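# Move white shorts from laundry pile to left half

## Task

Take the white shorts out of the laundry heap and set them on the table half belonging to the left arm, not touching or overlapping any other garment. All other garments must stay on the half that held the heap. At the end nothing may be on the floor, draped over a table edge or resting on either arm's base. Dropping or tossing laundry is allowed.

## Robot and tools

Robot: two arms. left_arm carries a left hand and right_arm a right hand; the left hand is the mirror image of the right. Each hand has index, middle and ring fingers plus a thumb, with hard plastic bodies and rubber tips. A fixed mast near the wrist on the palm side can strike things. A camera stand sits behind the arms. Base positions in the scene frame: left_arm at (+0.022, +0.337, +0.026) m, right_arm at (-0.022, -0.273, +0.022) m, each with only a slight yaw.

Frames. In the scene frame the origin is at table height midway between the nominal bases, +z is up, +x points out over the table, and left_arm is on the +y side. Image left and right do not match these names. Hand positions, velocities and targets, and wrist camera poses, are given in each arm's own base frame. Fixed cameras and the table use the scene frame. Hand point axes, for the right hand: +z runs along the straight fingers toward the tips, +y comes out of the palm face, and +x runs across the palm away from the thumb. On the left hand +x points toward the thumb. The hand point sits just beyond the index and middle knuckles on the palm side.

execute_actions(actions, cameras). actions is a list of actions. Each action is a list of up to 15 rows, one row per 1/30 s step; if fewer rows are given, the last row repeats to fill 15. Each action lasts 0.5 s. Every row has exactly 48 numbers, each in [-1, 1], and covers both arms even when only one moves. The order is: left dx, dy, dz, rx, ry, rz; then 16 left hand motor goals; then left current_limit and speed; then the same 24 numbers for the right arm. dx, dy, dz and rx, ry, rz are offsets, not poses. They are measured from that arm's Hand target at the start of the action, along that arm's base axes. Every row in an action refers to that same starting point and not to the row before it, so sending the same offset in a new action moves the arm further. 1.0 equals 0.6 m of translation or 180 degrees of rotation. rx, ry, rz together form a rotation vector about the target position. Per step, commanded orientation is clipped to within 40 degrees of the measured orientation. Translations longer than 1.0 are scaled down.

Hand motor order: index_mcp, index_abd, index_pip, index_dip, middle_mcp, middle_abd, middle_pip, middle_dip, ring_mcp, ring_abd, ring_pip, ring_dip, thumb_cmc, thumb_axl, thumb_mcp, thumb_ipl. Each value is an absolute goal angle scaled between the hinge's two stops, and moving toward -1 bends or closes that hinge. Straight positions are: mcp +0.75, abd 0.00, pip +0.58, dip +0.70, thumb_cmc +0.71, thumb_axl +0.68, thumb_mcp +0.23, thumb_ipl +0.17. A 0 is a real goal. To leave a hand unchanged, send back its hand_goal, hand_current_limit and hand_speed. current_limit runs linearly from -1 (at least 11 mA) to +1 (550 mA). speed maps to (speed+1)/2 of 8.5 rad/s. Starting values are 0.4 and -0.6, and a setting stays until it is changed. A finger grips only while its goal is past the object's surface. Any current at or above 495 mA adds to a 5 s counter; if it fills, the motor shuts off for 10 s and drops whatever it holds.

cameras: a list of names, ["all"] or []. If omitted, an empty actions list returns every image and otherwise none. An unknown name makes the call invalid. Available cameras: cam_head_left, cam_head_right, cam_high (672x504), and cam_left_wrist, cam_right_wrist (616x616 fisheye).

zoom_image(camera, region): region is [x0, y0, x1, y1] in pixels, at most 504 by 504, and only works on the latest images.

finished_scene(scene=1) ends the scene for good. The goal must still hold with the robot left idle.

Results. end_effector_position (m) and end_effector_quat_wxyz are in the arm's base frame and can be off by a few cm. Hand target is the last commanded pose after clipping, and it is the reference for the next offsets. The hand often stops short of the target. An all-zero action asks for the target again; if the gap remains, send the missing distance as an offset. Each arm sags under load, so command higher to compensate. Hand fields, in motor order: hand_goal, hand_measured, hand_current_ma, and hand_state (moving, goal, blocked or overload). Step readings list positions during motion. Joint torques include the arm's own weight, and numbers 3 and 4 wrap at ±28 N m. 'within noise' means the arm is still. Joint ranges in rad: waist ±2.880, shoulder 0–3.142, elbow 0–3.019, wrist pitch -1.693–1.571, wrist yaw ±1.571, wrist roll ±2.094.

Avoid hitting the table, the stand or the bases hard. Do not let the arms or hands press on each other, including one hand closing on the other's fingers. Keep laundry on the table. Arm stops drop any commands sent while stopped. Holding loads or pushing into unreachable poses heats motors; MOTOR HOT appears at 85 °C, and at 100 °C the arm drops for 30–60 s. The scene keeps running while you think, and the robot holds its last command during that time.

Each tool is called after ">>>" by a JSON object that holds its "api" and its "payload", one argument or row to a line.

## Session

>>> {"api": "execute_actions", "payload": {
  "actions": []
}}

Scene clock: 0.00 s.
left_arm: end_effector_position=(+0.3394, -0.1511, +0.1080) hand_goal=(+0.754, +0.000, +0.576, +0.696, +0.754, +0.000, +0.576, +0.696, +0.754, +0.000, +0.576, +0.696, +0.714, +0.678, +0.226, +0.168) hand_measured=(+0.754, +0.000, +0.576, +0.696, +0.754, +0.000, +0.576, +0.696, +0.754, +0.000, +0.576, +0.696, +0.714, +0.678, +0.226, +0.168) hand_current_ma=(+0, +0, +0, +0, +0, +0, +0, +0, +0, +0, +0, +0, +0, +0, +0, +0) hand_state=(goal, goal, goal, goal, goal, goal, goal, goal, goal, goal, goal, goal, goal, goal, goal, goal) hand_current_limit=0.40 hand_speed=-0.60 end_effector_quat_wxyz=(-0.031, +0.989, +0.026, -0.143) | right_arm: end_effector_position=(+0.4164, +0.0174, +0.3164) hand_goal=(+0.754, +0.000, +0.576, +0.696, +0.754, +0.000, +0.576, +0.696, +0.754, +0.000, +0.576, +0.696, +0.714, +0.678, +0.226, +0.168) hand_measured=(+0.754, +0.000, +0.576, +0.696, +0.754, +0.000, +0.576, +0.696, +0.754, +0.000, +0.576, +0.696, +0.714, +0.678, +0.226, +0.168) hand_current_ma=(+0, +0, +0, +0, +0, +0, +0, +0, +0, +0, +0, +0, +0, +0, +0, +0) hand_state=(goal, goal, goal, goal, goal, goal, goal, goal, goal, goal, goal, goal, goal, goal, goal, goal) hand_current_limit=0.40 hand_speed=-0.60 end_effector_quat_wxyz=(-0.089, +0.892, +0.403, +0.184)
Joint positions: left_arm=[-0.208 1.453 1.028 -1.439 0.006 1.311] | right_arm=[0.113 1.134 1.275 -1.405 -0.279 0.879]
Joint velocities: within noise
Joint torques (N m): no reading
Heat: left arm: hottest shoulder 30 °C; right arm: hottest shoulder 29 °C.
Hand target: left_arm +0.3463, -0.1526, +0.1128; -0.029, +0.990, +0.026, -0.136 | right_arm +0.4217, +0.0180, +0.3290; -0.085, +0.890, +0.403, +0.196

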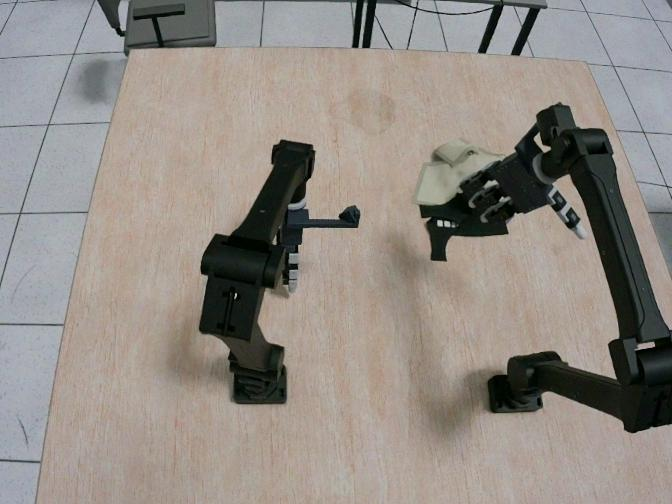

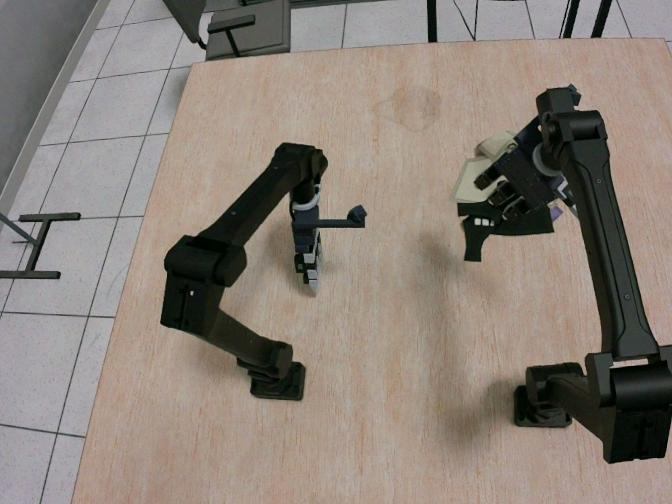

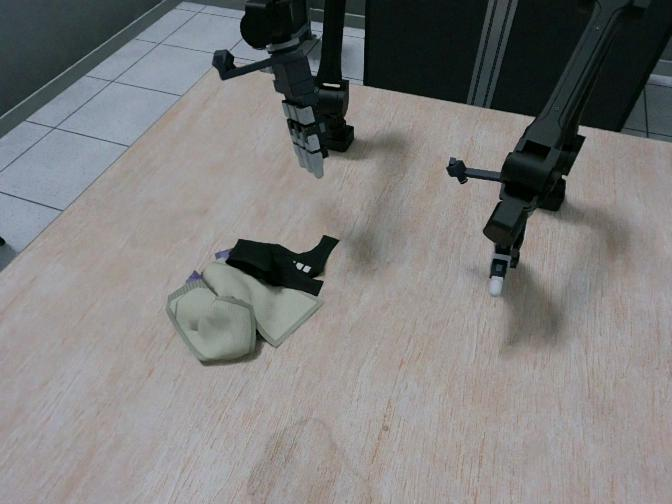

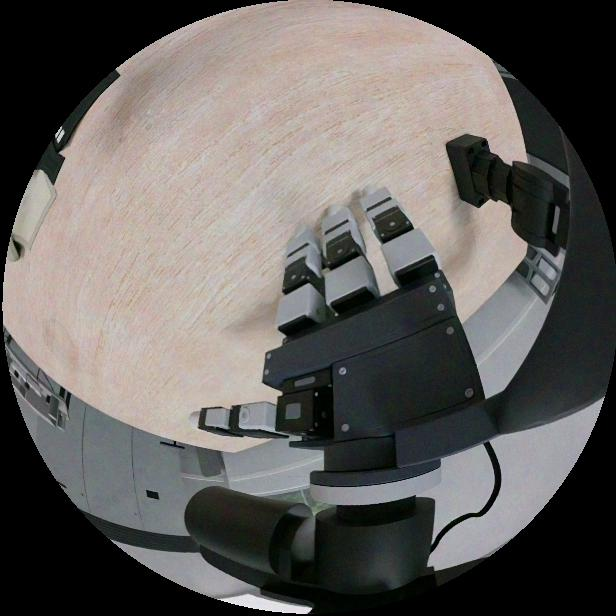

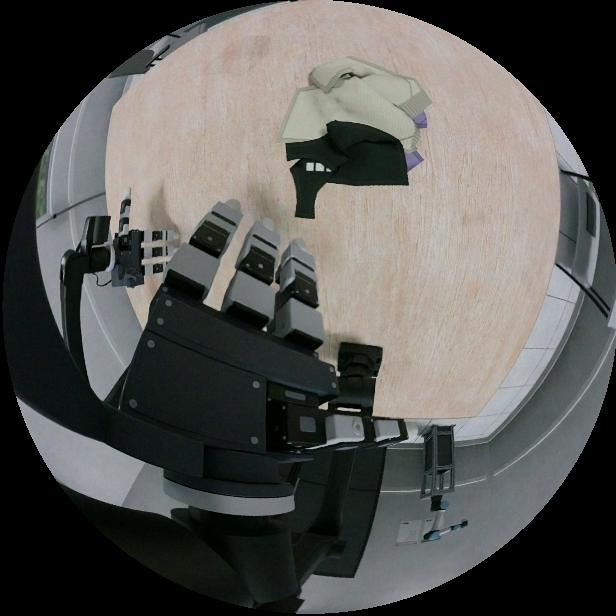

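>>> {"api": "zoom_image", "payload": {
  "camera": "cam_right_wrist",
  "region": [260, 40, 450, 230]
}}

>>> {"api": "zoom_image", "payload": {
  "camera": "cam_high",
  "region": [140, 210, 360, 380]
}}

Scaled by 2.653 from the camera's 616x616 image, which has a finer 880x880 frame.

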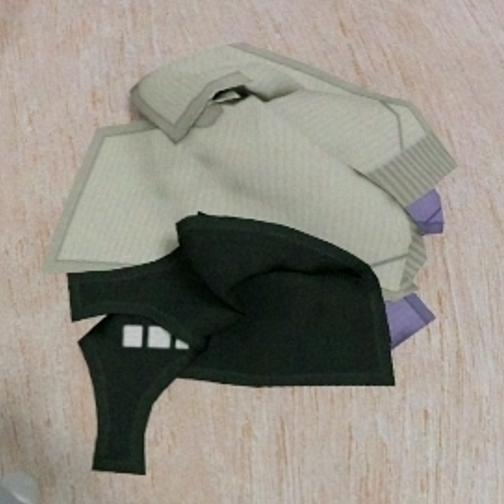

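Scaled by 2.291 from the camera's 672x504 image, which has a finer 960x720 frame.

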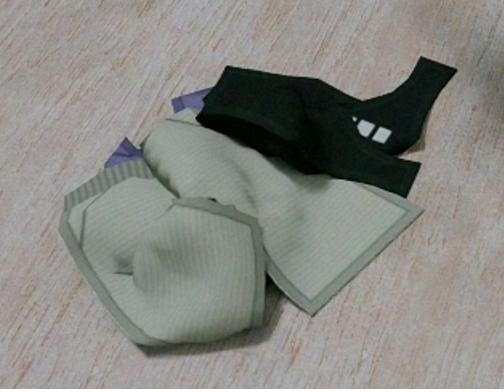

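>>> {"api": "execute_actions", "payload": {
  "actions": [
    [[0,0.08,0.05,0,0,0,0.754,0,0.576,0.696,0.754,0,0.576,0.696,0.754,0,0.576,0.696,0.714,0.678,0.226,0.168,0.4,-0.6,0.05,0,0,0.068,0.087,-0.043,0.548,0,0.139,0.333,0.548,0,0.139,0.333,0.548,0,0.139,0.333,-0.571,0.678,0.225,0.168,0.4,-0.4]],
    [[0,0.08,0.05,0,0,0,0.754,0,0.576,0.696,0.754,0,0.576,0.696,0.754,0,0.576,0.696,0.714,0.678,0.226,0.168,0.4,-0.6,0.08,0.06,-0.03,0.068,0.087,-0.043,0.548,0,0.139,0.333,0.548,0,0.139,0.333,0.548,0,0.139,0.333,-0.571,0.678,0.225,0.168,0.4,-0.4]],
    [[0,0.08,0,0,0,0,0.754,0,0.576,0.696,0.754,0,0.576,0.696,0.754,0,0.576,0.696,0.714,0.678,0.226,0.168,0.4,-0.6,0.08,0.06,-0.03,0.068,0.087,-0.043,0.548,0,0.139,0.333,0.548,0,0.139,0.333,0.548,0,0.139,0.333,-0.571,0.678,0.225,0.168,0.4,-0.4]]
  ],
  "cameras": ["all"]
}}

Scene clock: 242.87 s.
left_arm: end_effector_position=(+0.3313, -0.0094, +0.1607) hand_goal=(+0.754, +0.000, +0.576, +0.696, +0.754, +0.000, +0.576, +0.696, +0.754, +0.000, +0.576, +0.696, +0.714, +0.678, +0.226, +0.168) hand_measured=(+0.752, +0.000, +0.576, +0.696, +0.752, +0.000, +0.576, +0.696, +0.752, +0.000, +0.576, +0.696, +0.714, +0.678, +0.224, +0.168) hand_current_ma=(-7, +0, +2, +0, -6, +0, +2, +0, -7, +0, +2, +0, -3, -2, -10, -1) hand_state=(goal, goal, goal, goal, goal, goal, goal, goal, goal, goal, goal, goal, goal, goal, goal, goal) hand_current_limit=0.40 hand_speed=-0.60 end_effector_quat_wxyz=(-0.030, +0.988, +0.034, -0.150) | right_arm: end_effector_position=(+0.5375, +0.0946, +0.2757) hand_goal=(+0.548, +0.000, +0.140, +0.334, +0.548, +0.000, +0.140, +0.334, +0.548, +0.000, +0.140, +0.334, -0.570, +0.678, +0.226, +0.168) hand_measured=(+0.542, +0.000, +0.142, +0.338, +0.544, +0.000, +0.142, +0.338, +0.544, +0.000, +0.142, +0.336, -0.568, +0.678, +0.224, +0.168) hand_current_ma=(-1, +0, +0, +0, -1, +0, +0, +0, -1, +0, +0, +0, +0, +0, +0, +0) hand_state=(goal, goal, goal, goal, goal, goal, goal, goal, goal, goal, goal, goal, goal, goal, goal, goal) hand_current_limit=0.40 hand_speed=-0.40 end_effector_quat_wxyz=(-0.450, +0.891, +0.047, +0.015)
Joint positions: left_arm=[0.182 1.379 1.099 -1.58 -0.101 1.67] | right_arm=[0.013 1.803 1.906 -1.682 -0.935 1.474]
Joint torques (N m): left_arm=[-0.62 -7.53 12.45 -0.4 0.22 0.18] | right_arm=[0.44 -18.26 12.75 0.81 -1.19 0.13]
Heat: left arm: hottest elbow 33 °C; right arm: hottest elbow 37 °C.
Hand target: left_arm +0.3463, -0.0084, +0.1728; -0.029, +0.990, +0.026, -0.136 | right_arm +0.5478, +0.0901, +0.2929; -0.461, +0.883, +0.078, -0.041
Off the commanded pose: left_arm 0.019 m, 2 deg | right_arm 0.021 m, 7 deg.
joint sent to its limit (right arm) — joint 4 (wrist pitch), lower limit. The joint targets are off in orientation, not in position.
Step readings (end_effector_position of left_arm | right_arm):
0: (+0.3394, -0.1511, +0.1080) | (+0.4164, +0.0174, +0.3164)
1: (+0.3395, -0.1507, +0.1079) | (+0.4163, +0.0181, +0.3162)
2: (+0.3391, -0.1488, +0.1080) | (+0.4144, +0.0225, +0.3148)
4: (+0.3370, -0.1395, +0.1099) | (+0.4160, +0.0300, +0.3155)
8: (+0.3361, -0.1121, +0.1183) | (+0.4424, +0.0257, +0.3196)
15: (+0.3333, -0.1019, +0.1252) | (+0.4430, +0.0186, +0.3039)
16: (+0.3329, -0.1017, +0.1255) | (+0.4422, +0.0196, +0.3043)
17: (+0.3320, -0.1003, +0.1267) | (+0.4420, +0.0251, +0.3060)
19: (+0.3302, -0.0914, +0.1311) | (+0.4525, +0.0385, +0.3138)
23: (+0.3338, -0.0654, +0.1448) | (+0.4873, +0.0526, +0.3145)
30: (+0.3362, -0.0557, +0.1564) | (+0.4926, +0.0554, +0.2868)
31: (+0.3355, -0.0556, +0.1565) | (+0.4920, +0.0564, +0.2869)
32: (+0.3348, -0.0541, +0.1566) | (+0.4921, +0.0633, +0.2898)
34: (+0.3334, -0.0450, +0.1564) | (+0.5043, +0.0770, +0.2995)
38: (+0.3318, -0.0183, +0.1566) | (+0.5321, +0.0930, +0.3028)
45: (+0.3321, -0.0091, +0.1600) | (+0.5379, +0.0949, +0.2724)
camera_calibration:
cam_left_wrist: T_world_to_cam=[[-0.796993, 0.539956, 0.270647, 0.18777], [0.56892, 0.520664, 0.636584, -0.339266], [0.202811, 0.66133, -0.722157, 0.172062], [0, 0, 0, 1]] pos_world=[0.307771, -0.0385336, 0.289408]
cam_right_wrist: T_world_to_cam=[[-0.715211, -0.481658, -0.506437, 0.592276], [-0.441376, -0.250561, 0.86163, -0.022887], [-0.541905, 0.839777, -0.033388, 0.346922], [0, 0, 0, 1]] pos_world=[0.601499, -0.0117974, 0.331253]

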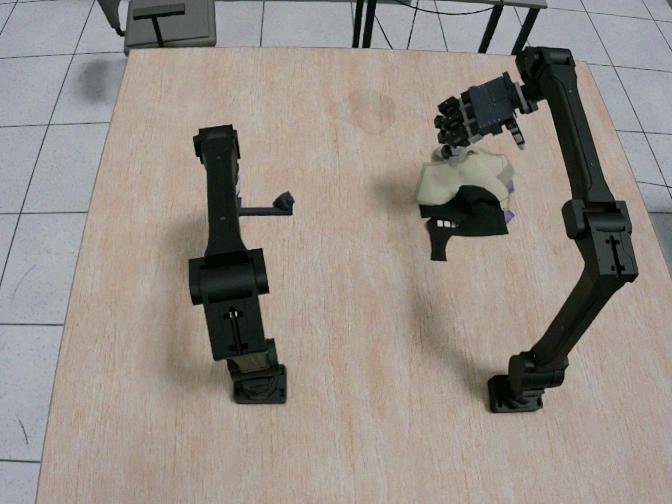

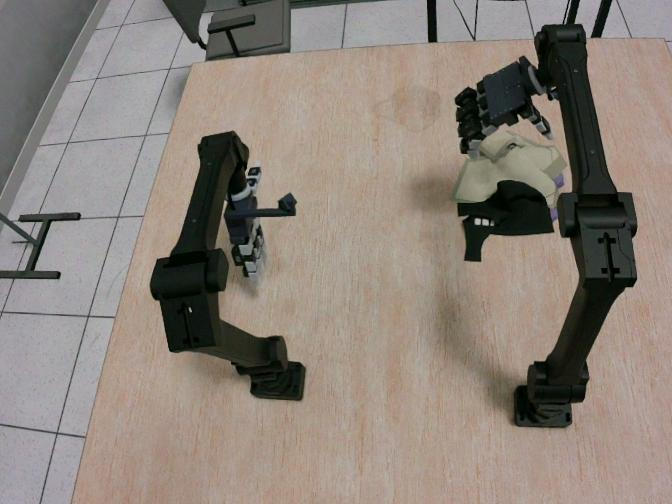

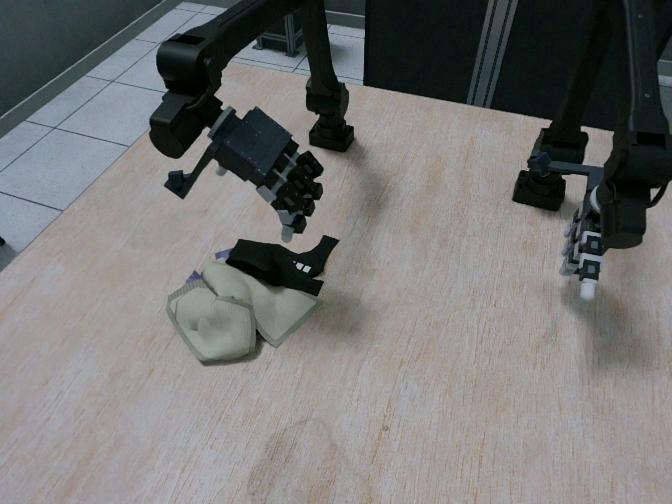

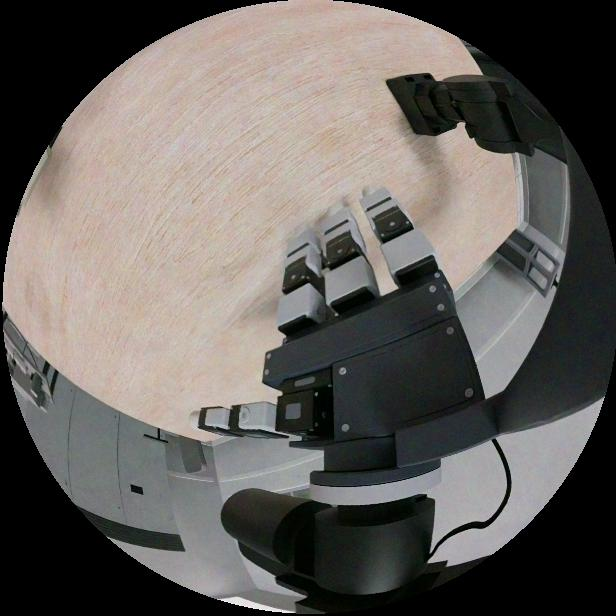

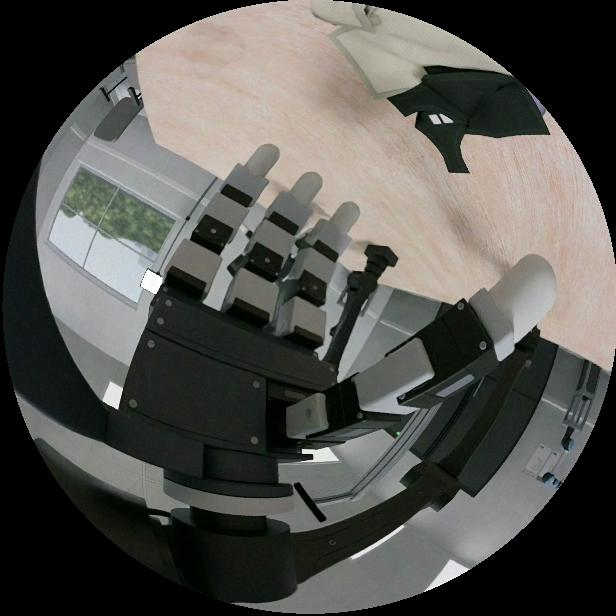

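>>> {"api": "execute_actions", "payload": {
  "actions": [
    [[0,0,0,0,0,0,0.754,0,0.576,0.696,0.754,0,0.576,0.696,0.754,0,0.576,0.696,0.714,0.678,0.226,0.168,0.4,-0.6,0.07,0.04,-0.12,0,0,0,0.548,0,0.139,0.333,0.548,0,0.139,0.333,0.548,0,0.139,0.333,-0.571,0.678,0.225,0.168,0.4,-0.4]],
    [[0,0,0,0,0,0,0.754,0,0.576,0.696,0.754,0,0.576,0.696,0.754,0,0.576,0.696,0.714,0.678,0.226,0.168,0.4,-0.6,0.07,0.04,-0.14,0,0,0,0.548,0,0.139,0.333,0.548,0,0.139,0.333,0.548,0,0.139,0.333,-0.571,0.678,0.225,0.168,0.4,-0.4]]
  ],
  "cameras": ["cam_head_left", "cam_high", "cam_right_wrist"]
}}

Scene clock: 267.90 s.
left_arm: end_effector_position=(+0.3313, -0.0095, +0.1608) hand_goal=(+0.754, +0.000, +0.576, +0.696, +0.754, +0.000, +0.576, +0.696, +0.754, +0.000, +0.576, +0.696, +0.714, +0.678, +0.226, +0.168) hand_measured=(+0.752, +0.000, +0.576, +0.696, +0.752, +0.000, +0.576, +0.696, +0.752, +0.000, +0.576, +0.696, +0.714, +0.678, +0.224, +0.168) hand_current_ma=(-7, +0, +2, +0, -6, +0, +2, +0, -7, +0, +2, +0, -3, -2, -10, -1) hand_state=(goal, goal, goal, goal, goal, goal, goal, goal, goal, goal, goal, goal, goal, goal, goal, goal) hand_current_limit=0.40 hand_speed=-0.60 end_effector_quat_wxyz=(-0.029, +0.988, +0.034, -0.150) | right_arm: end_effector_position=(+0.6203, +0.1351, +0.1225) hand_goal=(+0.548, +0.000, +0.140, +0.334, +0.548, +0.000, +0.140, +0.334, +0.548, +0.000, +0.140, +0.334, -0.570, +0.678, +0.226, +0.168) hand_measured=(+0.542, +0.000, +0.142, +0.336, +0.544, +0.000, +0.142, +0.336, +0.542, +0.000, +0.142, +0.336, -0.570, +0.678, +0.224, +0.168) hand_current_ma=(-1, +0, +0, +0, -1, +0, +0, +0, -1, +0, +0, +0, +0, +0, +0, +0) hand_state=(goal, goal, goal, goal, goal, goal, goal, goal, goal, goal, goal, goal, goal, goal, goal, goal) hand_current_limit=0.40 hand_speed=-0.40 end_effector_quat_wxyz=(-0.461, +0.883, +0.065, -0.056)
Joint positions: left_arm=[0.182 1.379 1.099 -1.58 -0.101 1.67] | right_arm=[0.071 2.198 2.108 -1.656 -0.956 1.404]
Joint torques (N m): left_arm=[-0.73 -7.71 12.52 -0.39 0.23 0.17] | right_arm=[1.26 -23.71 12.22 0.35 -1.09 -0.04]
Heat: left arm: hottest elbow 33 °C; right arm: hottest elbow 42 °C.
Hand target: left_arm +0.3463, -0.0084, +0.1728; -0.029, +0.990, +0.026, -0.136 | right_arm +0.6318, +0.1378, +0.1370; -0.461, +0.883, +0.078, -0.040
Off the commanded pose: left_arm 0.019 m, 2 deg | right_arm 0.019 m, 2 deg.
Step readings (end_effector_position of left_arm | right_arm):
0: (+0.3313, -0.0094, +0.1607) | (+0.5375, +0.0946, +0.2757)
1: (+0.3313, -0.0094, +0.1607) | (+0.5375, +0.0947, +0.2759)
2: (+0.3313, -0.0094, +0.1607) | (+0.5387, +0.0951, +0.2754)
4: (+0.3313, -0.0094, +0.1607) | (+0.5481, +0.0977, +0.2727)
8: (+0.3313, -0.0094, +0.1608) | (+0.5670, +0.1019, +0.2449)
15: (+0.3313, -0.0095, +0.1608) | (+0.5746, +0.1086, +0.1944)
16: (+0.3313, -0.0095, +0.1608) | (+0.5747, +0.1091, +0.1931)
17: (+0.3313, -0.0095, +0.1608) | (+0.5767, +0.1107, +0.1928)
19: (+0.3313, -0.0095, +0.1608) | (+0.5869, +0.1147, +0.1909)
23: (+0.3313, -0.0095, +0.1608) | (+0.6081, +0.1246, +0.1684)
30: (+0.3313, -0.0095, +0.1608) | (+0.6127, +0.1343, +0.1164)
camera_calibration:
cam_right_wrist: T_world_to_cam=[[-0.718608, -0.541787, -0.435969, 0.594921], [-0.315727, -0.304401, 0.898697, 0.0805971], [-0.619612, 0.783458, 0.047688, 0.398625], [0, 0, 0, 1]] pos_world=[0.699955, 0.0345483, 0.167925]
Images, in order (width x height): cam_head_left 672x504, cam_high 672x504, cam_right_wrist 616x616.

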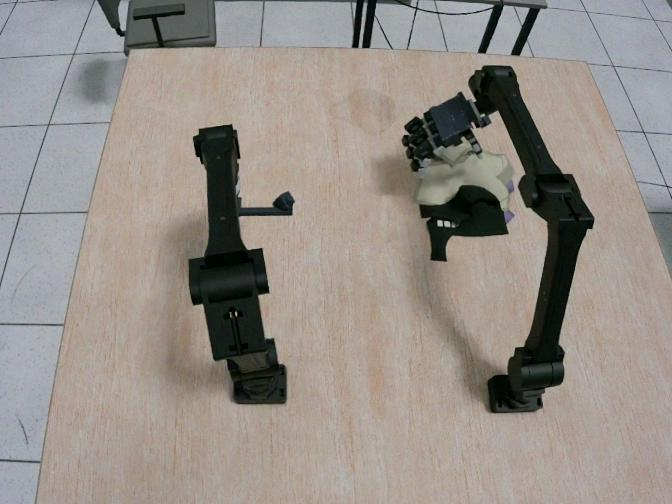

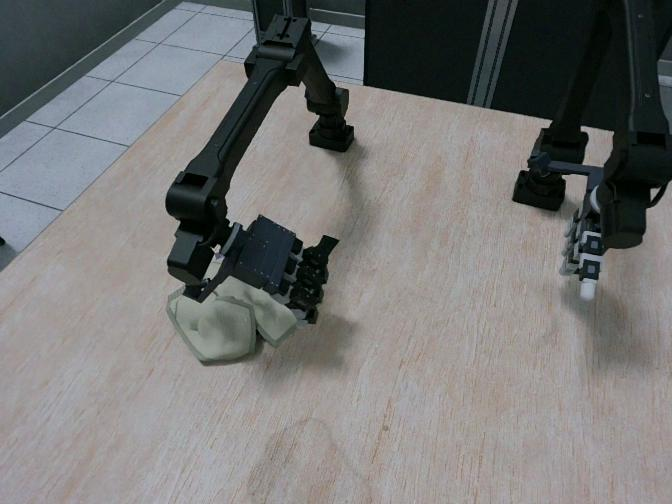

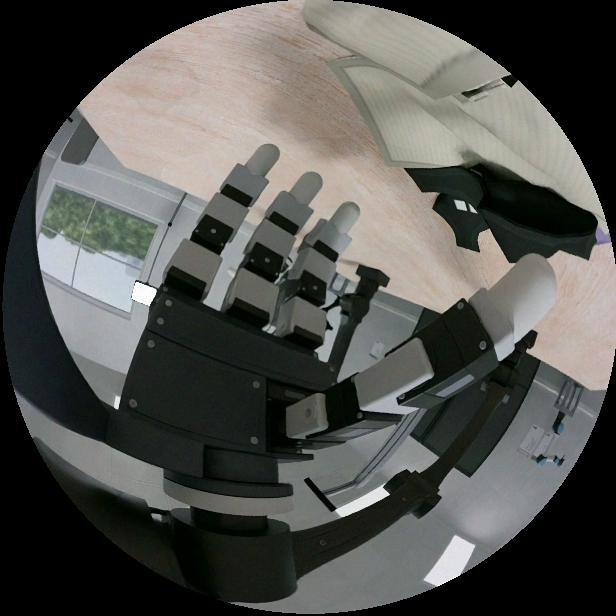

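>>> {"api": "execute_actions", "payload": {
  "actions": [
    [[0,0,0,0,0,0,0.754,0,0.576,0.696,0.754,0,0.576,0.696,0.754,0,0.576,0.696,0.714,0.678,0.226,0.168,0.4,-0.6,0,0,-0.1,0,0,0,0.548,0,0.139,0.333,0.548,0,0.139,0.333,0.548,0,0.139,0.333,-0.571,0.678,0.225,0.168,0.4,-0.4]],
    [[0,0,0,0,0,0,0.754,0,0.576,0.696,0.754,0,0.576,0.696,0.754,0,0.576,0.696,0.714,0.678,0.226,0.168,0.4,-0.6,0,0,-0.04,0,0,0,0.548,0,0.139,0.333,0.548,0,0.139,0.333,0.548,0,0.139,0.333,-0.571,0.678,0.225,0.168,0.4,-0.4]]
  ],
  "cameras": ["cam_high", "cam_right_wrist"]
}}

Scene clock: 311.43 s.
left_arm: end_effector_position=(+0.3313, -0.0095, +0.1608) hand_goal=(+0.754, +0.000, +0.576, +0.696, +0.754, +0.000, +0.576, +0.696, +0.754, +0.000, +0.576, +0.696, +0.714, +0.678, +0.226, +0.168) hand_measured=(+0.752, +0.000, +0.576, +0.696, +0.752, +0.000, +0.576, +0.696, +0.752, +0.000, +0.576, +0.696, +0.714, +0.678, +0.224, +0.168) hand_current_ma=(-7, +0, +2, +0, -6, +0, +2, +0, -7, +0, +2, +0, -3, -2, -10, -1) hand_state=(goal, goal, goal, goal, goal, goal, goal, goal, goal, goal, goal, goal, goal, goal, goal, goal) hand_current_limit=0.40 hand_speed=-0.60 end_effector_quat_wxyz=(-0.029, +0.988, +0.034, -0.150) | right_arm: end_effector_position=(+0.6309, +0.1359, +0.0668) hand_goal=(+0.548, +0.000, +0.140, +0.334, +0.548, +0.000, +0.140, +0.334, +0.548, +0.000, +0.140, +0.334, -0.570, +0.678, +0.226, +0.168) hand_measured=(+0.542, +0.000, +0.142, +0.336, +0.544, +0.000, +0.142, +0.336, +0.542, +0.000, +0.142, +0.336, -0.570, +0.678, +0.224, +0.168) hand_current_ma=(-1, +0, +0, +0, -1, +0, +0, +0, -1, +0, +0, +0, +0, +0, +0, +0) hand_state=(goal, goal, goal, goal, goal, goal, goal, goal, goal, goal, goal, goal, goal, goal, goal, goal) hand_current_limit=0.40 hand_speed=-0.40 end_effector_quat_wxyz=(-0.461, +0.883, +0.078, -0.035)
Joint positions: left_arm=[0.182 1.379 1.099 -1.58 -0.101 1.67] | right_arm=[0.071 2.222 2.009 -1.489 -0.956 1.397]
Joint torques (N m): left_arm=[-0.5 -7.59 12.51 -0.5 0.23 0.16] | right_arm=[0.91 -21.95 8.7 0.98 -1.1 -0.03]
Heat: left arm: hottest elbow 34 °C; right arm: hottest elbow 43 °C.
Hand target: left_arm +0.3463, -0.0084, +0.1728; -0.029, +0.990, +0.026, -0.136 | right_arm +0.6318, +0.1379, +0.0530; -0.461, +0.883, +0.078, -0.040
Off the commanded pose: left_arm 0.019 m, 2 deg | right_arm 0.014 m, 1 deg.
Step readings (end_effector_position of left_arm | right_arm):
0: (+0.3313, -0.0095, +0.1608) | (+0.6202, +0.1351, +0.1225)
1: (+0.3313, -0.0095, +0.1608) | (+0.6203, +0.1351, +0.1225)
2: (+0.3313, -0.0095, +0.1608) | (+0.6220, +0.1352, +0.1221)
4: (+0.3313, -0.0095, +0.1608) | (+0.6271, +0.1356, +0.1176)
8: (+0.3313, -0.0095, +0.1608) | (+0.6290, +0.1357, +0.1020)
15: (+0.3313, -0.0095, +0.1608) | (+0.6291, +0.1357, +0.0892)
16: (+0.3313, -0.0095, +0.1608) | (+0.6296, +0.1358, +0.0891)
17: (+0.3313, -0.0095, +0.1608) | (+0.6305, +0.1358, +0.0884)
19: (+0.3313, -0.0095, +0.1608) | (+0.6322, +0.1359, +0.0850)
23: (+0.3313, -0.0095, +0.1608) | (+0.6312, +0.1359, +0.0752)
30: (+0.3313, -0.0095, +0.1608) | (+0.6307, +0.1358, +0.0669)
camera_calibration:
cam_right_wrist: T_world_to_cam=[[-0.693469, -0.542685, -0.473914, 0.565488], [-0.359051, -0.309969, 0.880342, 0.163569], [-0.624647, 0.780648, 0.020102, 0.412655], [0, 0, 0, 1]] pos_world=[0.708642, 0.035445, 0.115701]
Images, in order (width x height): cam_high 672x504, cam_right_wrist 616x616.

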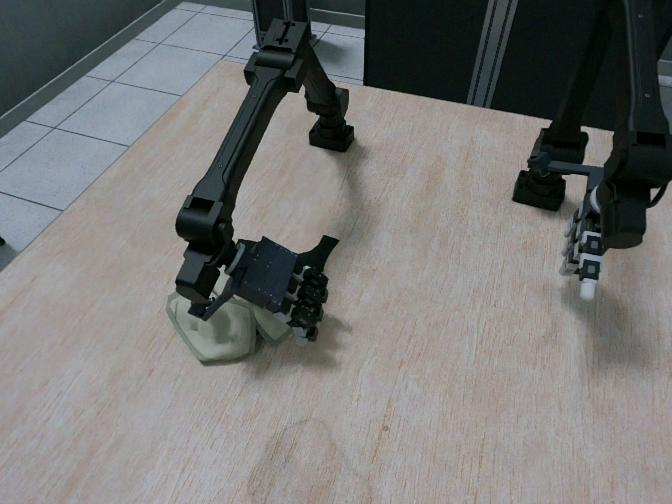

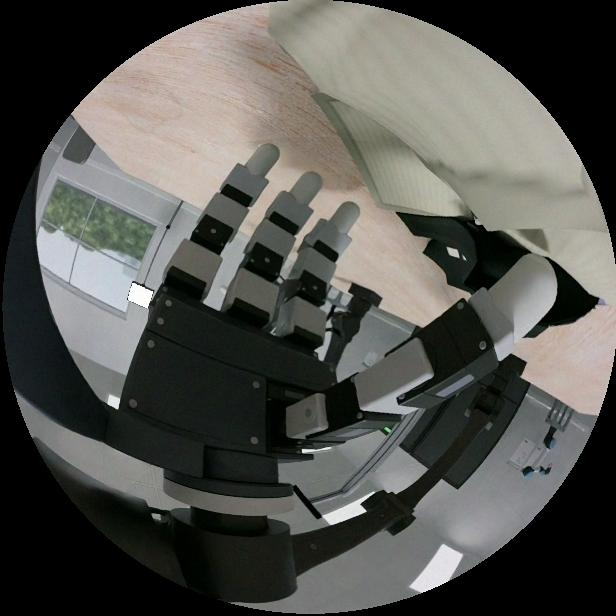

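>>> {"api": "execute_actions", "payload": {
  "actions": [
    [[0,0,0,0,0,0,0.754,0,0.576,0.696,0.754,0,0.576,0.696,0.754,0,0.576,0.696,0.714,0.678,0.226,0.168,0.4,-0.6,0,-0.05,0,0,0,0,0.548,0,0.139,0.333,0.548,0,0.139,0.333,0.548,0,0.139,0.333,-0.571,0.678,0.225,0.168,0.4,-0.4]],
    [[0,0,0,0,0,0,0.754,0,0.576,0.696,0.754,0,0.576,0.696,0.754,0,0.576,0.696,0.714,0.678,0.226,0.168,0.4,-0.6,0,0,-0.06,0,0,0,0.548,0,0.139,0.333,0.548,0,0.139,0.333,0.548,0,0.139,0.333,-0.571,0.678,0.225,0.168,0.1,-0.5]]
  ],
  "cameras": ["cam_high", "cam_right_wrist"]
}}

Scene clock: 331.23 s.
left_arm: end_effector_position=(+0.3313, -0.0095, +0.1608) hand_goal=(+0.754, +0.000, +0.576, +0.696, +0.754, +0.000, +0.576, +0.696, +0.754, +0.000, +0.576, +0.696, +0.714, +0.678, +0.226, +0.168) hand_measured=(+0.752, +0.000, +0.576, +0.696, +0.752, +0.000, +0.576, +0.696, +0.752, +0.000, +0.576, +0.696, +0.714, +0.678, +0.224, +0.168) hand_current_ma=(-7, +0, +2, +0, -6, +0, +2, +0, -7, +0, +2, +0, -3, -2, -10, -1) hand_state=(goal, goal, goal, goal, goal, goal, goal, goal, goal, goal, goal, goal, goal, goal, goal, goal) hand_current_limit=0.40 hand_speed=-0.60 end_effector_quat_wxyz=(-0.029, +0.988, +0.034, -0.150) | right_arm: end_effector_position=(+0.6312, +0.1092, +0.0369) hand_goal=(+0.548, +0.000, +0.140, +0.334, +0.548, +0.000, +0.140, +0.334, +0.548, +0.000, +0.140, +0.334, -0.570, +0.678, +0.226, +0.168) hand_measured=(+0.542, +0.000, +0.138, +0.334, +0.546, -0.002, +0.134, +0.328, +0.540, +0.000, +0.140, +0.336, -0.570, +0.678, +0.224, +0.168) hand_current_ma=(-2, +0, +0, +0, +0, +0, -2, -1, -2, +0, +0, +0, +0, +0, +0, +0) hand_state=(goal, goal, goal, goal, goal, goal, goal, goal, goal, goal, goal, goal, goal, goal, goal, goal) hand_current_limit=0.10 hand_speed=-0.50 end_effector_quat_wxyz=(-0.465, +0.881, +0.078, -0.033)
Joint positions: left_arm=[0.182 1.379 1.099 -1.58 -0.101 1.67] | right_arm=[0.029 2.253 1.979 -1.484 -0.957 1.325]
Joint torques (N m): left_arm=[-0.56 -7.41 12.57 -0.55 0.24 0.18] | right_arm=[1.03 -21.13 8.61 0.91 -0.66 -0.11]
Heat: left arm: hottest elbow 34 °C; right arm: hottest elbow 40 °C.
Hand target: left_arm +0.3463, -0.0084, +0.1728; -0.029, +0.990, +0.026, -0.136 | right_arm +0.6317, +0.1079, +0.0170; -0.461, +0.883, +0.078, -0.040
Off the commanded pose: left_arm 0.019 m, 2 deg | right_arm 0.020 m, 1 deg.
Step readings (end_effector_position of left_arm | right_arm):
0: (+0.3313, -0.0095, +0.1608) | (+0.6309, +0.1359, +0.0668)
1: (+0.3313, -0.0095, +0.1608) | (+0.6310, +0.1359, +0.0668)
2: (+0.3313, -0.0095, +0.1608) | (+0.6309, +0.1356, +0.0668)
4: (+0.3313, -0.0095, +0.1608) | (+0.6298, +0.1340, +0.0669)
8: (+0.3313, -0.0095, +0.1608) | (+0.6280, +0.1251, +0.0673)
15: (+0.3313, -0.0095, +0.1608) | (+0.6295, +0.1091, +0.0661)
16: (+0.3313, -0.0095, +0.1608) | (+0.6296, +0.1083, +0.0659)
17: (+0.3313, -0.0095, +0.1608) | (+0.6300, +0.1081, +0.0649)
19: (+0.3313, -0.0095, +0.1608) | (+0.6321, +0.1082, +0.0610)
23: (+0.3313, -0.0095, +0.1608) | (+0.6320, +0.1082, +0.0469)
30: (+0.3313, -0.0095, +0.1608) | (+0.6310, +0.1092, +0.0369)
camera_calibration:
cam_right_wrist: T_world_to_cam=[[-0.693049, -0.537686, -0.480184, 0.53647], [-0.361907, -0.316568, 0.876817, 0.184364], [-0.623463, 0.781459, 0.0248044, 0.433256], [0, 0, 0, 1]] pos_world=[0.708642, 0.0082442, 0.0852044]
Images, in order (width x height): cam_high 672x504, cam_right_wrist 616x616.

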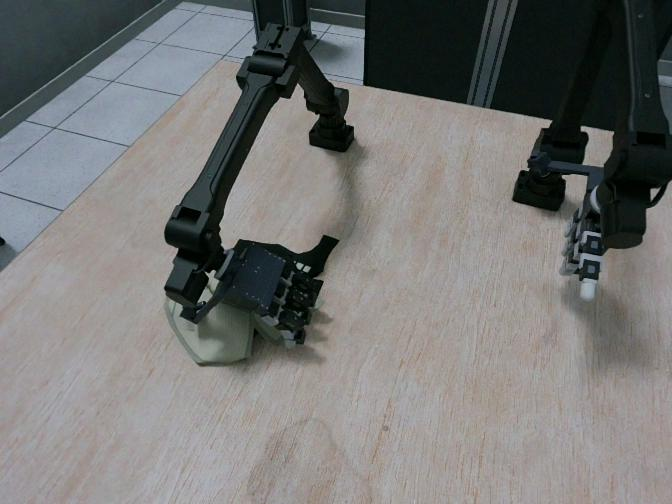

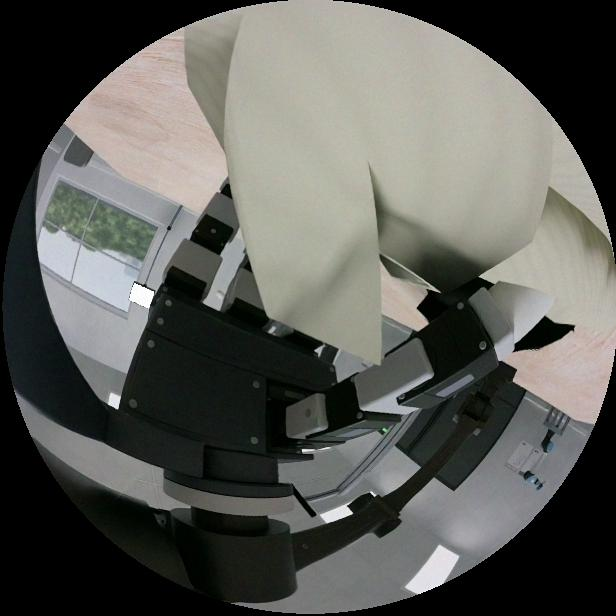

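>>> {"api": "execute_actions", "payload": {
  "actions": [
    [[0,0,0,0,0,0,0.754,0,0.576,0.696,0.754,0,0.576,0.696,0.754,0,0.576,0.696,0.714,0.678,0.226,0.168,0.4,-0.6,0,0,-0.01,0,0,0,0.1,0,0.139,0.333,0.1,0,0.139,0.333,0.1,0,0.139,0.333,-0.571,0.678,0.1,0.168,0.3,-0.5]],
    [[0,0,0,0,0,0,0.754,0,0.576,0.696,0.754,0,0.576,0.696,0.754,0,0.576,0.696,0.714,0.678,0.226,0.168,0.4,-0.6,0,0,-0.035,0,0,0,-0.15,0,0.139,0.333,-0.15,0,0.139,0.333,-0.15,0,0.139,0.333,-0.571,0.678,-0.05,0.168,0.3,-0.5]],
    [[0,0,0,0,0,0,0.754,0,0.576,0.696,0.754,0,0.576,0.696,0.754,0,0.576,0.696,0.714,0.678,0.226,0.168,0.4,-0.6,0,0,-0.02,0,0,0,-0.35,0,0.1,0.25,-0.35,0,0.1,0.25,-0.35,0,0.1,0.25,-0.571,0.678,-0.2,0.1,0.3,-0.5]]
  ],
  "cameras": ["cam_high", "cam_right_wrist"]
}}

Scene clock: 347.57 s.
left_arm: end_effector_position=(+0.3313, -0.0095, +0.1608) hand_goal=(+0.754, +0.000, +0.576, +0.696, +0.754, +0.000, +0.576, +0.696, +0.754, +0.000, +0.576, +0.696, +0.714, +0.678, +0.226, +0.168) hand_measured=(+0.752, +0.000, +0.576, +0.696, +0.752, +0.000, +0.576, +0.696, +0.752, +0.000, +0.576, +0.696, +0.714, +0.678, +0.224, +0.168) hand_current_ma=(-7, +0, +2, +0, -6, +0, +2, +0, -7, +0, +2, +0, -3, -2, -10, -1) hand_state=(goal, goal, goal, goal, goal, goal, goal, goal, goal, goal, goal, goal, goal, goal, goal, goal) hand_current_limit=0.40 hand_speed=-0.60 end_effector_quat_wxyz=(-0.029, +0.988, +0.034, -0.150) | right_arm: end_effector_position=(+0.6359, +0.1142, +0.0179) hand_goal=(-0.350, +0.000, +0.100, +0.250, -0.350, +0.000, +0.100, +0.250, -0.350, +0.000, +0.100, +0.250, -0.570, +0.678, -0.200, +0.100) hand_measured=(-0.146, -0.006, +0.144, +0.268, -0.278, +0.000, +0.126, +0.268, -0.338, +0.000, +0.108, +0.254, -0.554, +0.684, -0.002, +0.164) hand_current_ma=(+357, -1, +48, +10, +126, +0, +19, +11, +5, +0, +2, +1, +9, +2, +358, +154) hand_state=(blocked, goal, blocked, goal, blocked, goal, blocked, goal, goal, goal, goal, goal, goal, goal, blocked, blocked) hand_current_limit=0.30 hand_speed=-0.50 end_effector_quat_wxyz=(-0.461, +0.883, +0.087, -0.023)
Joint positions: left_arm=[0.182 1.379 1.099 -1.58 -0.101 1.67] | right_arm=[0.038 2.265 1.954 -1.416 -0.952 1.331]
Joint torques (N m): left_arm=[-0.62 -7.36 12.52 -0.44 0.25 0.17] | right_arm=[0.26 -19.55 7.32 1.32 -0.72 -0.11]
Heat: left arm: hottest elbow 35 °C; right arm: hottest elbow 39 °C.
Hand target: left_arm +0.3463, -0.0084, +0.1728; -0.029, +0.990, +0.026, -0.136 | right_arm +0.6317, +0.1079, -0.0220; -0.461, +0.883, +0.078, -0.041
Off the commanded pose: left_arm 0.019 m, 2 deg | right_arm 0.041 m, 2 deg.
Step readings (end_effector_position of left_arm | right_arm):
0: (+0.3313, -0.0095, +0.1608) | (+0.6312, +0.1092, +0.0369)
1: (+0.3313, -0.0095, +0.1608) | (+0.6312, +0.1092, +0.0369)
2: (+0.3313, -0.0095, +0.1608) | (+0.6315, +0.1097, +0.0371)
4: (+0.3313, -0.0095, +0.1608) | (+0.6317, +0.1114, +0.0378)
8: (+0.3313, -0.0095, +0.1608) | (+0.6312, +0.1171, +0.0381)
15: (+0.3313, -0.0095, +0.1608) | (+0.6322, +0.1151, +0.0366)
16: (+0.3313, -0.0095, +0.1608) | (+0.6323, +0.1151, +0.0365)
17: (+0.3313, -0.0095, +0.1608) | (+0.6329, +0.1151, +0.0359)
19: (+0.3313, -0.0095, +0.1608) | (+0.6343, +0.1145, +0.0326)
23: (+0.3313, -0.0095, +0.1608) | (+0.6336, +0.1141, +0.0247)
30: (+0.3313, -0.0095, +0.1608) | (+0.6340, +0.1141, +0.0239)
31: (+0.3313, -0.0095, +0.1608) | (+0.6340, +0.1141, +0.0239)
32: (+0.3313, -0.0095, +0.1608) | (+0.6344, +0.1142, +0.0236)
34: (+0.3313, -0.0095, +0.1608) | (+0.6354, +0.1142, +0.0216)
38: (+0.3313, -0.0095, +0.1608) | (+0.6357, +0.1142, +0.0179)
45: (+0.3313, -0.0095, +0.1608) | (+0.6359, +0.1142, +0.0179)
camera_calibration:
cam_right_wrist: T_world_to_cam=[[-0.67694, -0.544858, -0.494856, 0.524118], [-0.382239, -0.314319, 0.868963, 0.217162], [-0.629004, 0.777389, 0.00450944, 0.437086], [0, 0, 0, 1]] pos_world=[0.712733, 0.0140415, 0.0686865]
Images, in order (width x height): cam_high 672x504, cam_right_wrist 616x616.

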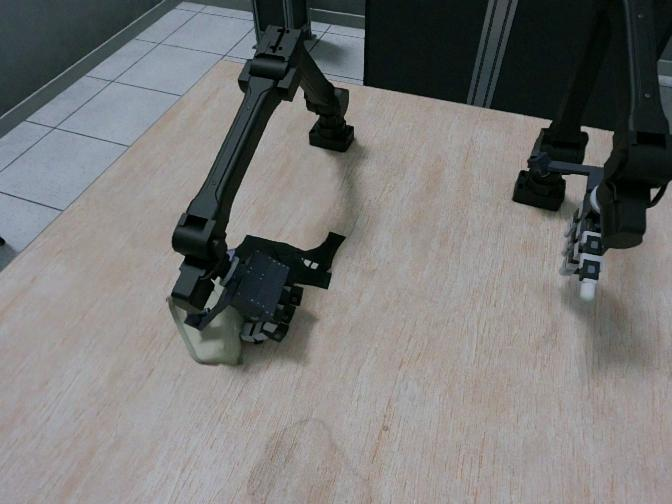

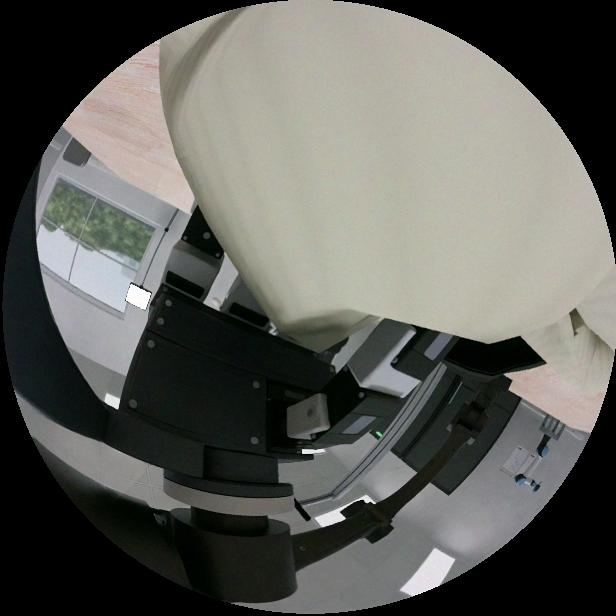

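>>> {"api": "execute_actions", "payload": {
  "actions": [
    [[0,0,0,0,0,0,0.754,0,0.576,0.696,0.754,0,0.576,0.696,0.754,0,0.576,0.696,0.714,0.678,0.226,0.168,0.4,-0.6,0,0,0.08,0,0,0,-0.4,0,0,0.2,-0.4,0,0,0.2,-0.4,0,0,0.2,-0.571,0.678,-0.2,0.0,0.3,-0.5]],
    [[0,0,0,0,0,0,0.754,0,0.576,0.696,0.754,0,0.576,0.696,0.754,0,0.576,0.696,0.714,0.678,0.226,0.168,0.4,-0.6,0,0,0.12,0,0,0,-0.4,0,0,0.2,-0.4,0,0,0.2,-0.4,0,0,0.2,-0.571,0.678,-0.2,0.0,0.3,-0.5]],
    [[0,0,0,0,0,0,0.754,0,0.576,0.696,0.754,0,0.576,0.696,0.754,0,0.576,0.696,0.714,0.678,0.226,0.168,0.4,-0.6,0,0,0.12,0,0,0,-0.4,0,0,0.2,-0.4,0,0,0.2,-0.4,0,0,0.2,-0.571,0.678,-0.2,0.0,0.3,-0.5]]
  ],
  "cameras": ["cam_head_left", "cam_high", "cam_right_wrist"]
}}

Scene clock: 359.87 s.
left_arm: end_effector_position=(+0.3313, -0.0095, +0.1608) hand_goal=(+0.754, +0.000, +0.576, +0.696, +0.754, +0.000, +0.576, +0.696, +0.754, +0.000, +0.576, +0.696, +0.714, +0.678, +0.226, +0.168) hand_measured=(+0.752, +0.000, +0.576, +0.696, +0.752, +0.000, +0.576, +0.696, +0.752, +0.000, +0.576, +0.696, +0.714, +0.678, +0.224, +0.168) hand_current_ma=(-7, +0, +2, +0, -6, +0, +2, +0, -7, +0, +2, +0, -3, -2, -10, -1) hand_state=(goal, goal, goal, goal, goal, goal, goal, goal, goal, goal, goal, goal, goal, goal, goal, goal) hand_current_limit=0.40 hand_speed=-0.60 end_effector_quat_wxyz=(-0.029, +0.988, +0.034, -0.150) | right_arm: end_effector_position=(+0.6223, +0.1130, +0.1570) hand_goal=(-0.400, +0.000, +0.000, +0.200, -0.400, +0.000, +0.000, +0.200, -0.400, +0.000, +0.000, +0.200, -0.570, +0.678, -0.200, +0.000) hand_measured=(-0.146, -0.014, +0.110, +0.242, -0.318, -0.010, +0.050, +0.220, -0.388, +0.000, +0.008, +0.204, -0.544, +0.684, -0.002, +0.120) hand_current_ma=(+357, -5, +239, +45, +161, -3, +62, +14, +5, +0, +2, +1, +21, +2, +358, +358) hand_state=(blocked, goal, blocked, blocked, blocked, goal, blocked, blocked, goal, goal, goal, goal, blocked, goal, blocked, blocked) hand_current_limit=0.30 hand_speed=-0.50 end_effector_quat_wxyz=(-0.458, +0.886, +0.069, -0.027)
Joint positions: left_arm=[0.182 1.379 1.099 -1.58 -0.101 1.67] | right_arm=[0.038 2.144 2.114 -1.677 -0.947 1.385]
Joint torques (N m): left_arm=[-0.62 -7.53 12.6 -0.54 0.25 0.16] | right_arm=[0.26 -22.89 12.07 0.42 -0.82 0.18]
Heat: left arm: hottest elbow 35 °C; right arm: hottest elbow 38 °C.
Hand target: left_arm +0.3463, -0.0084, +0.1728; -0.029, +0.990, +0.026, -0.136 | right_arm +0.6317, +0.1080, +0.1701; -0.461, +0.883, +0.078, -0.041
Off the commanded pose: left_arm 0.019 m, 2 deg | right_arm 0.017 m, 2 deg.
joint sent to its limit (right arm) — joint 4 (wrist pitch), lower limit. The joint targets are off in orientation, not in position.
Step readings (end_effector_position of left_arm | right_arm):
0: (+0.3313, -0.0095, +0.1608) | (+0.6359, +0.1142, +0.0179)
1: (+0.3313, -0.0095, +0.1608) | (+0.6359, +0.1142, +0.0179)
2: (+0.3313, -0.0095, +0.1608) | (+0.6353, +0.1143, +0.0180)
4: (+0.3313, -0.0095, +0.1608) | (+0.6312, +0.1140, +0.0187)
8: (+0.3313, -0.0095, +0.1608) | (+0.6239, +0.1136, +0.0202)
15: (+0.3313, -0.0095, +0.1608) | (+0.6206, +0.1134, +0.0208)
16: (+0.3313, -0.0095, +0.1608) | (+0.6204, +0.1134, +0.0211)
17: (+0.3313, -0.0095, +0.1608) | (+0.6193, +0.1132, +0.0229)
19: (+0.3313, -0.0095, +0.1608) | (+0.6148, +0.1129, +0.0296)
23: (+0.3313, -0.0095, +0.1608) | (+0.6120, +0.1127, +0.0494)
30: (+0.3313, -0.0095, +0.1608) | (+0.6182, +0.1129, +0.0783)
31: (+0.3313, -0.0095, +0.1608) | (+0.6187, +0.1130, +0.0800)
32: (+0.3313, -0.0095, +0.1608) | (+0.6184, +0.1130, +0.0820)
34: (+0.3313, -0.0095, +0.1608) | (+0.6157, +0.1127, +0.0880)
38: (+0.3313, -0.0095, +0.1608) | (+0.6144, +0.1126, +0.1114)
45: (+0.3313, -0.0095, +0.1608) | (+0.6218, +0.1129, +0.1537)
camera_calibration:
cam_right_wrist: T_world_to_cam=[[-0.703839, -0.529229, -0.473843, 0.594739], [-0.371668, -0.294102, 0.880549, 0.0800459], [-0.60537, 0.795877, 0.0103027, 0.411162], [0, 0, 0, 1]] pos_world=[0.697256, 0.01106, 0.207092]
Images, in order (width x height): cam_head_left 672x504, cam_high 672x504, cam_right_wrist 616x616.

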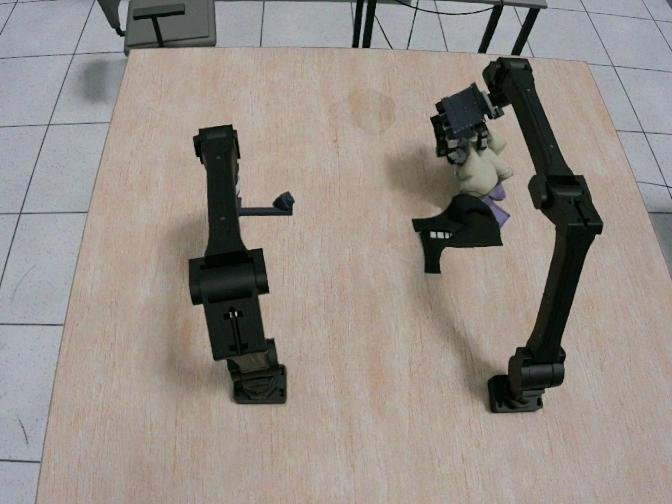

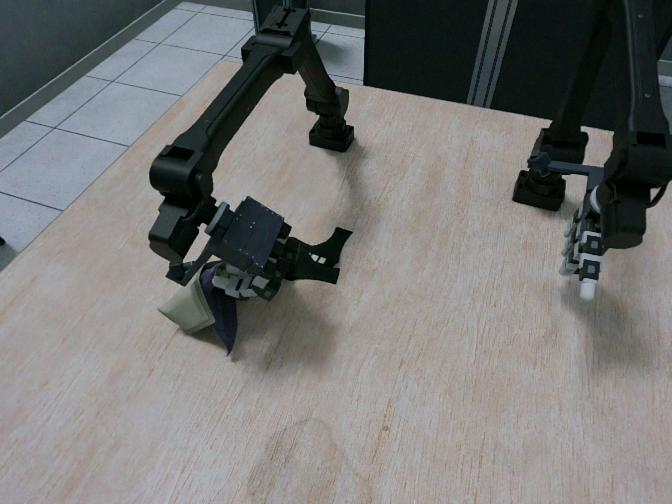

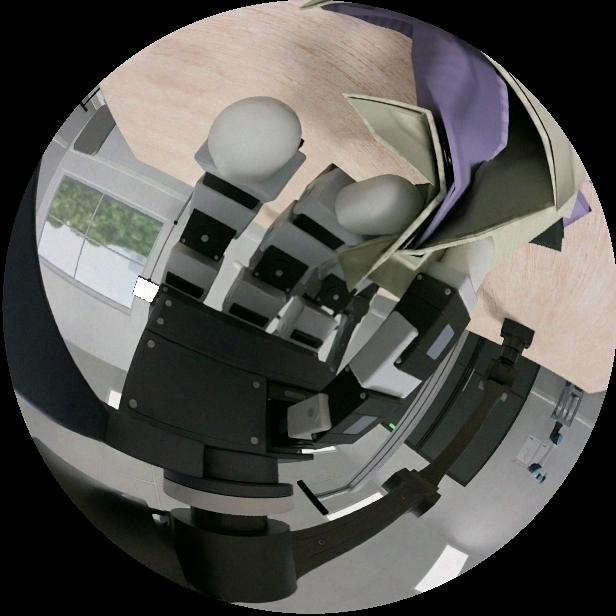

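>>> {"api": "zoom_image", "payload": {
  "camera": "cam_high",
  "region": [140, 200, 360, 370]
}}

>>> {"api": "zoom_image", "payload": {
  "camera": "cam_head_left",
  "region": [400, 70, 550, 290]
}}

>>> {"api": "zoom_image", "payload": {
  "camera": "cam_right_wrist",
  "region": [300, 0, 616, 316]
}}

Scaled by 2.291 from the camera's 672x504 image, which has a finer 960x720 frame.

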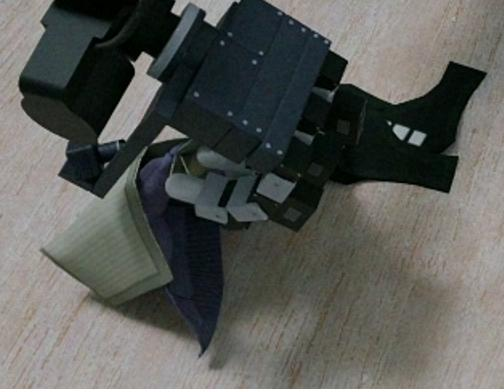

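Scaled by 2.291 from the camera's 672x504 image, which has a finer 960x720 frame.

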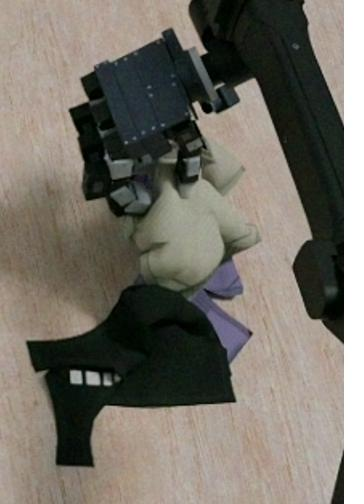

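Scaled by 1.595 from the camera's 616x616 image, which has a finer 880x880 frame.

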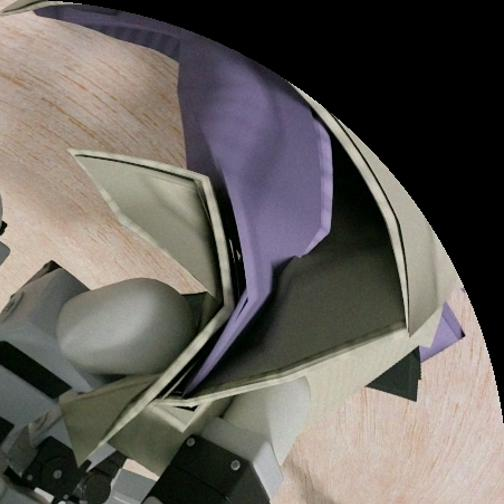

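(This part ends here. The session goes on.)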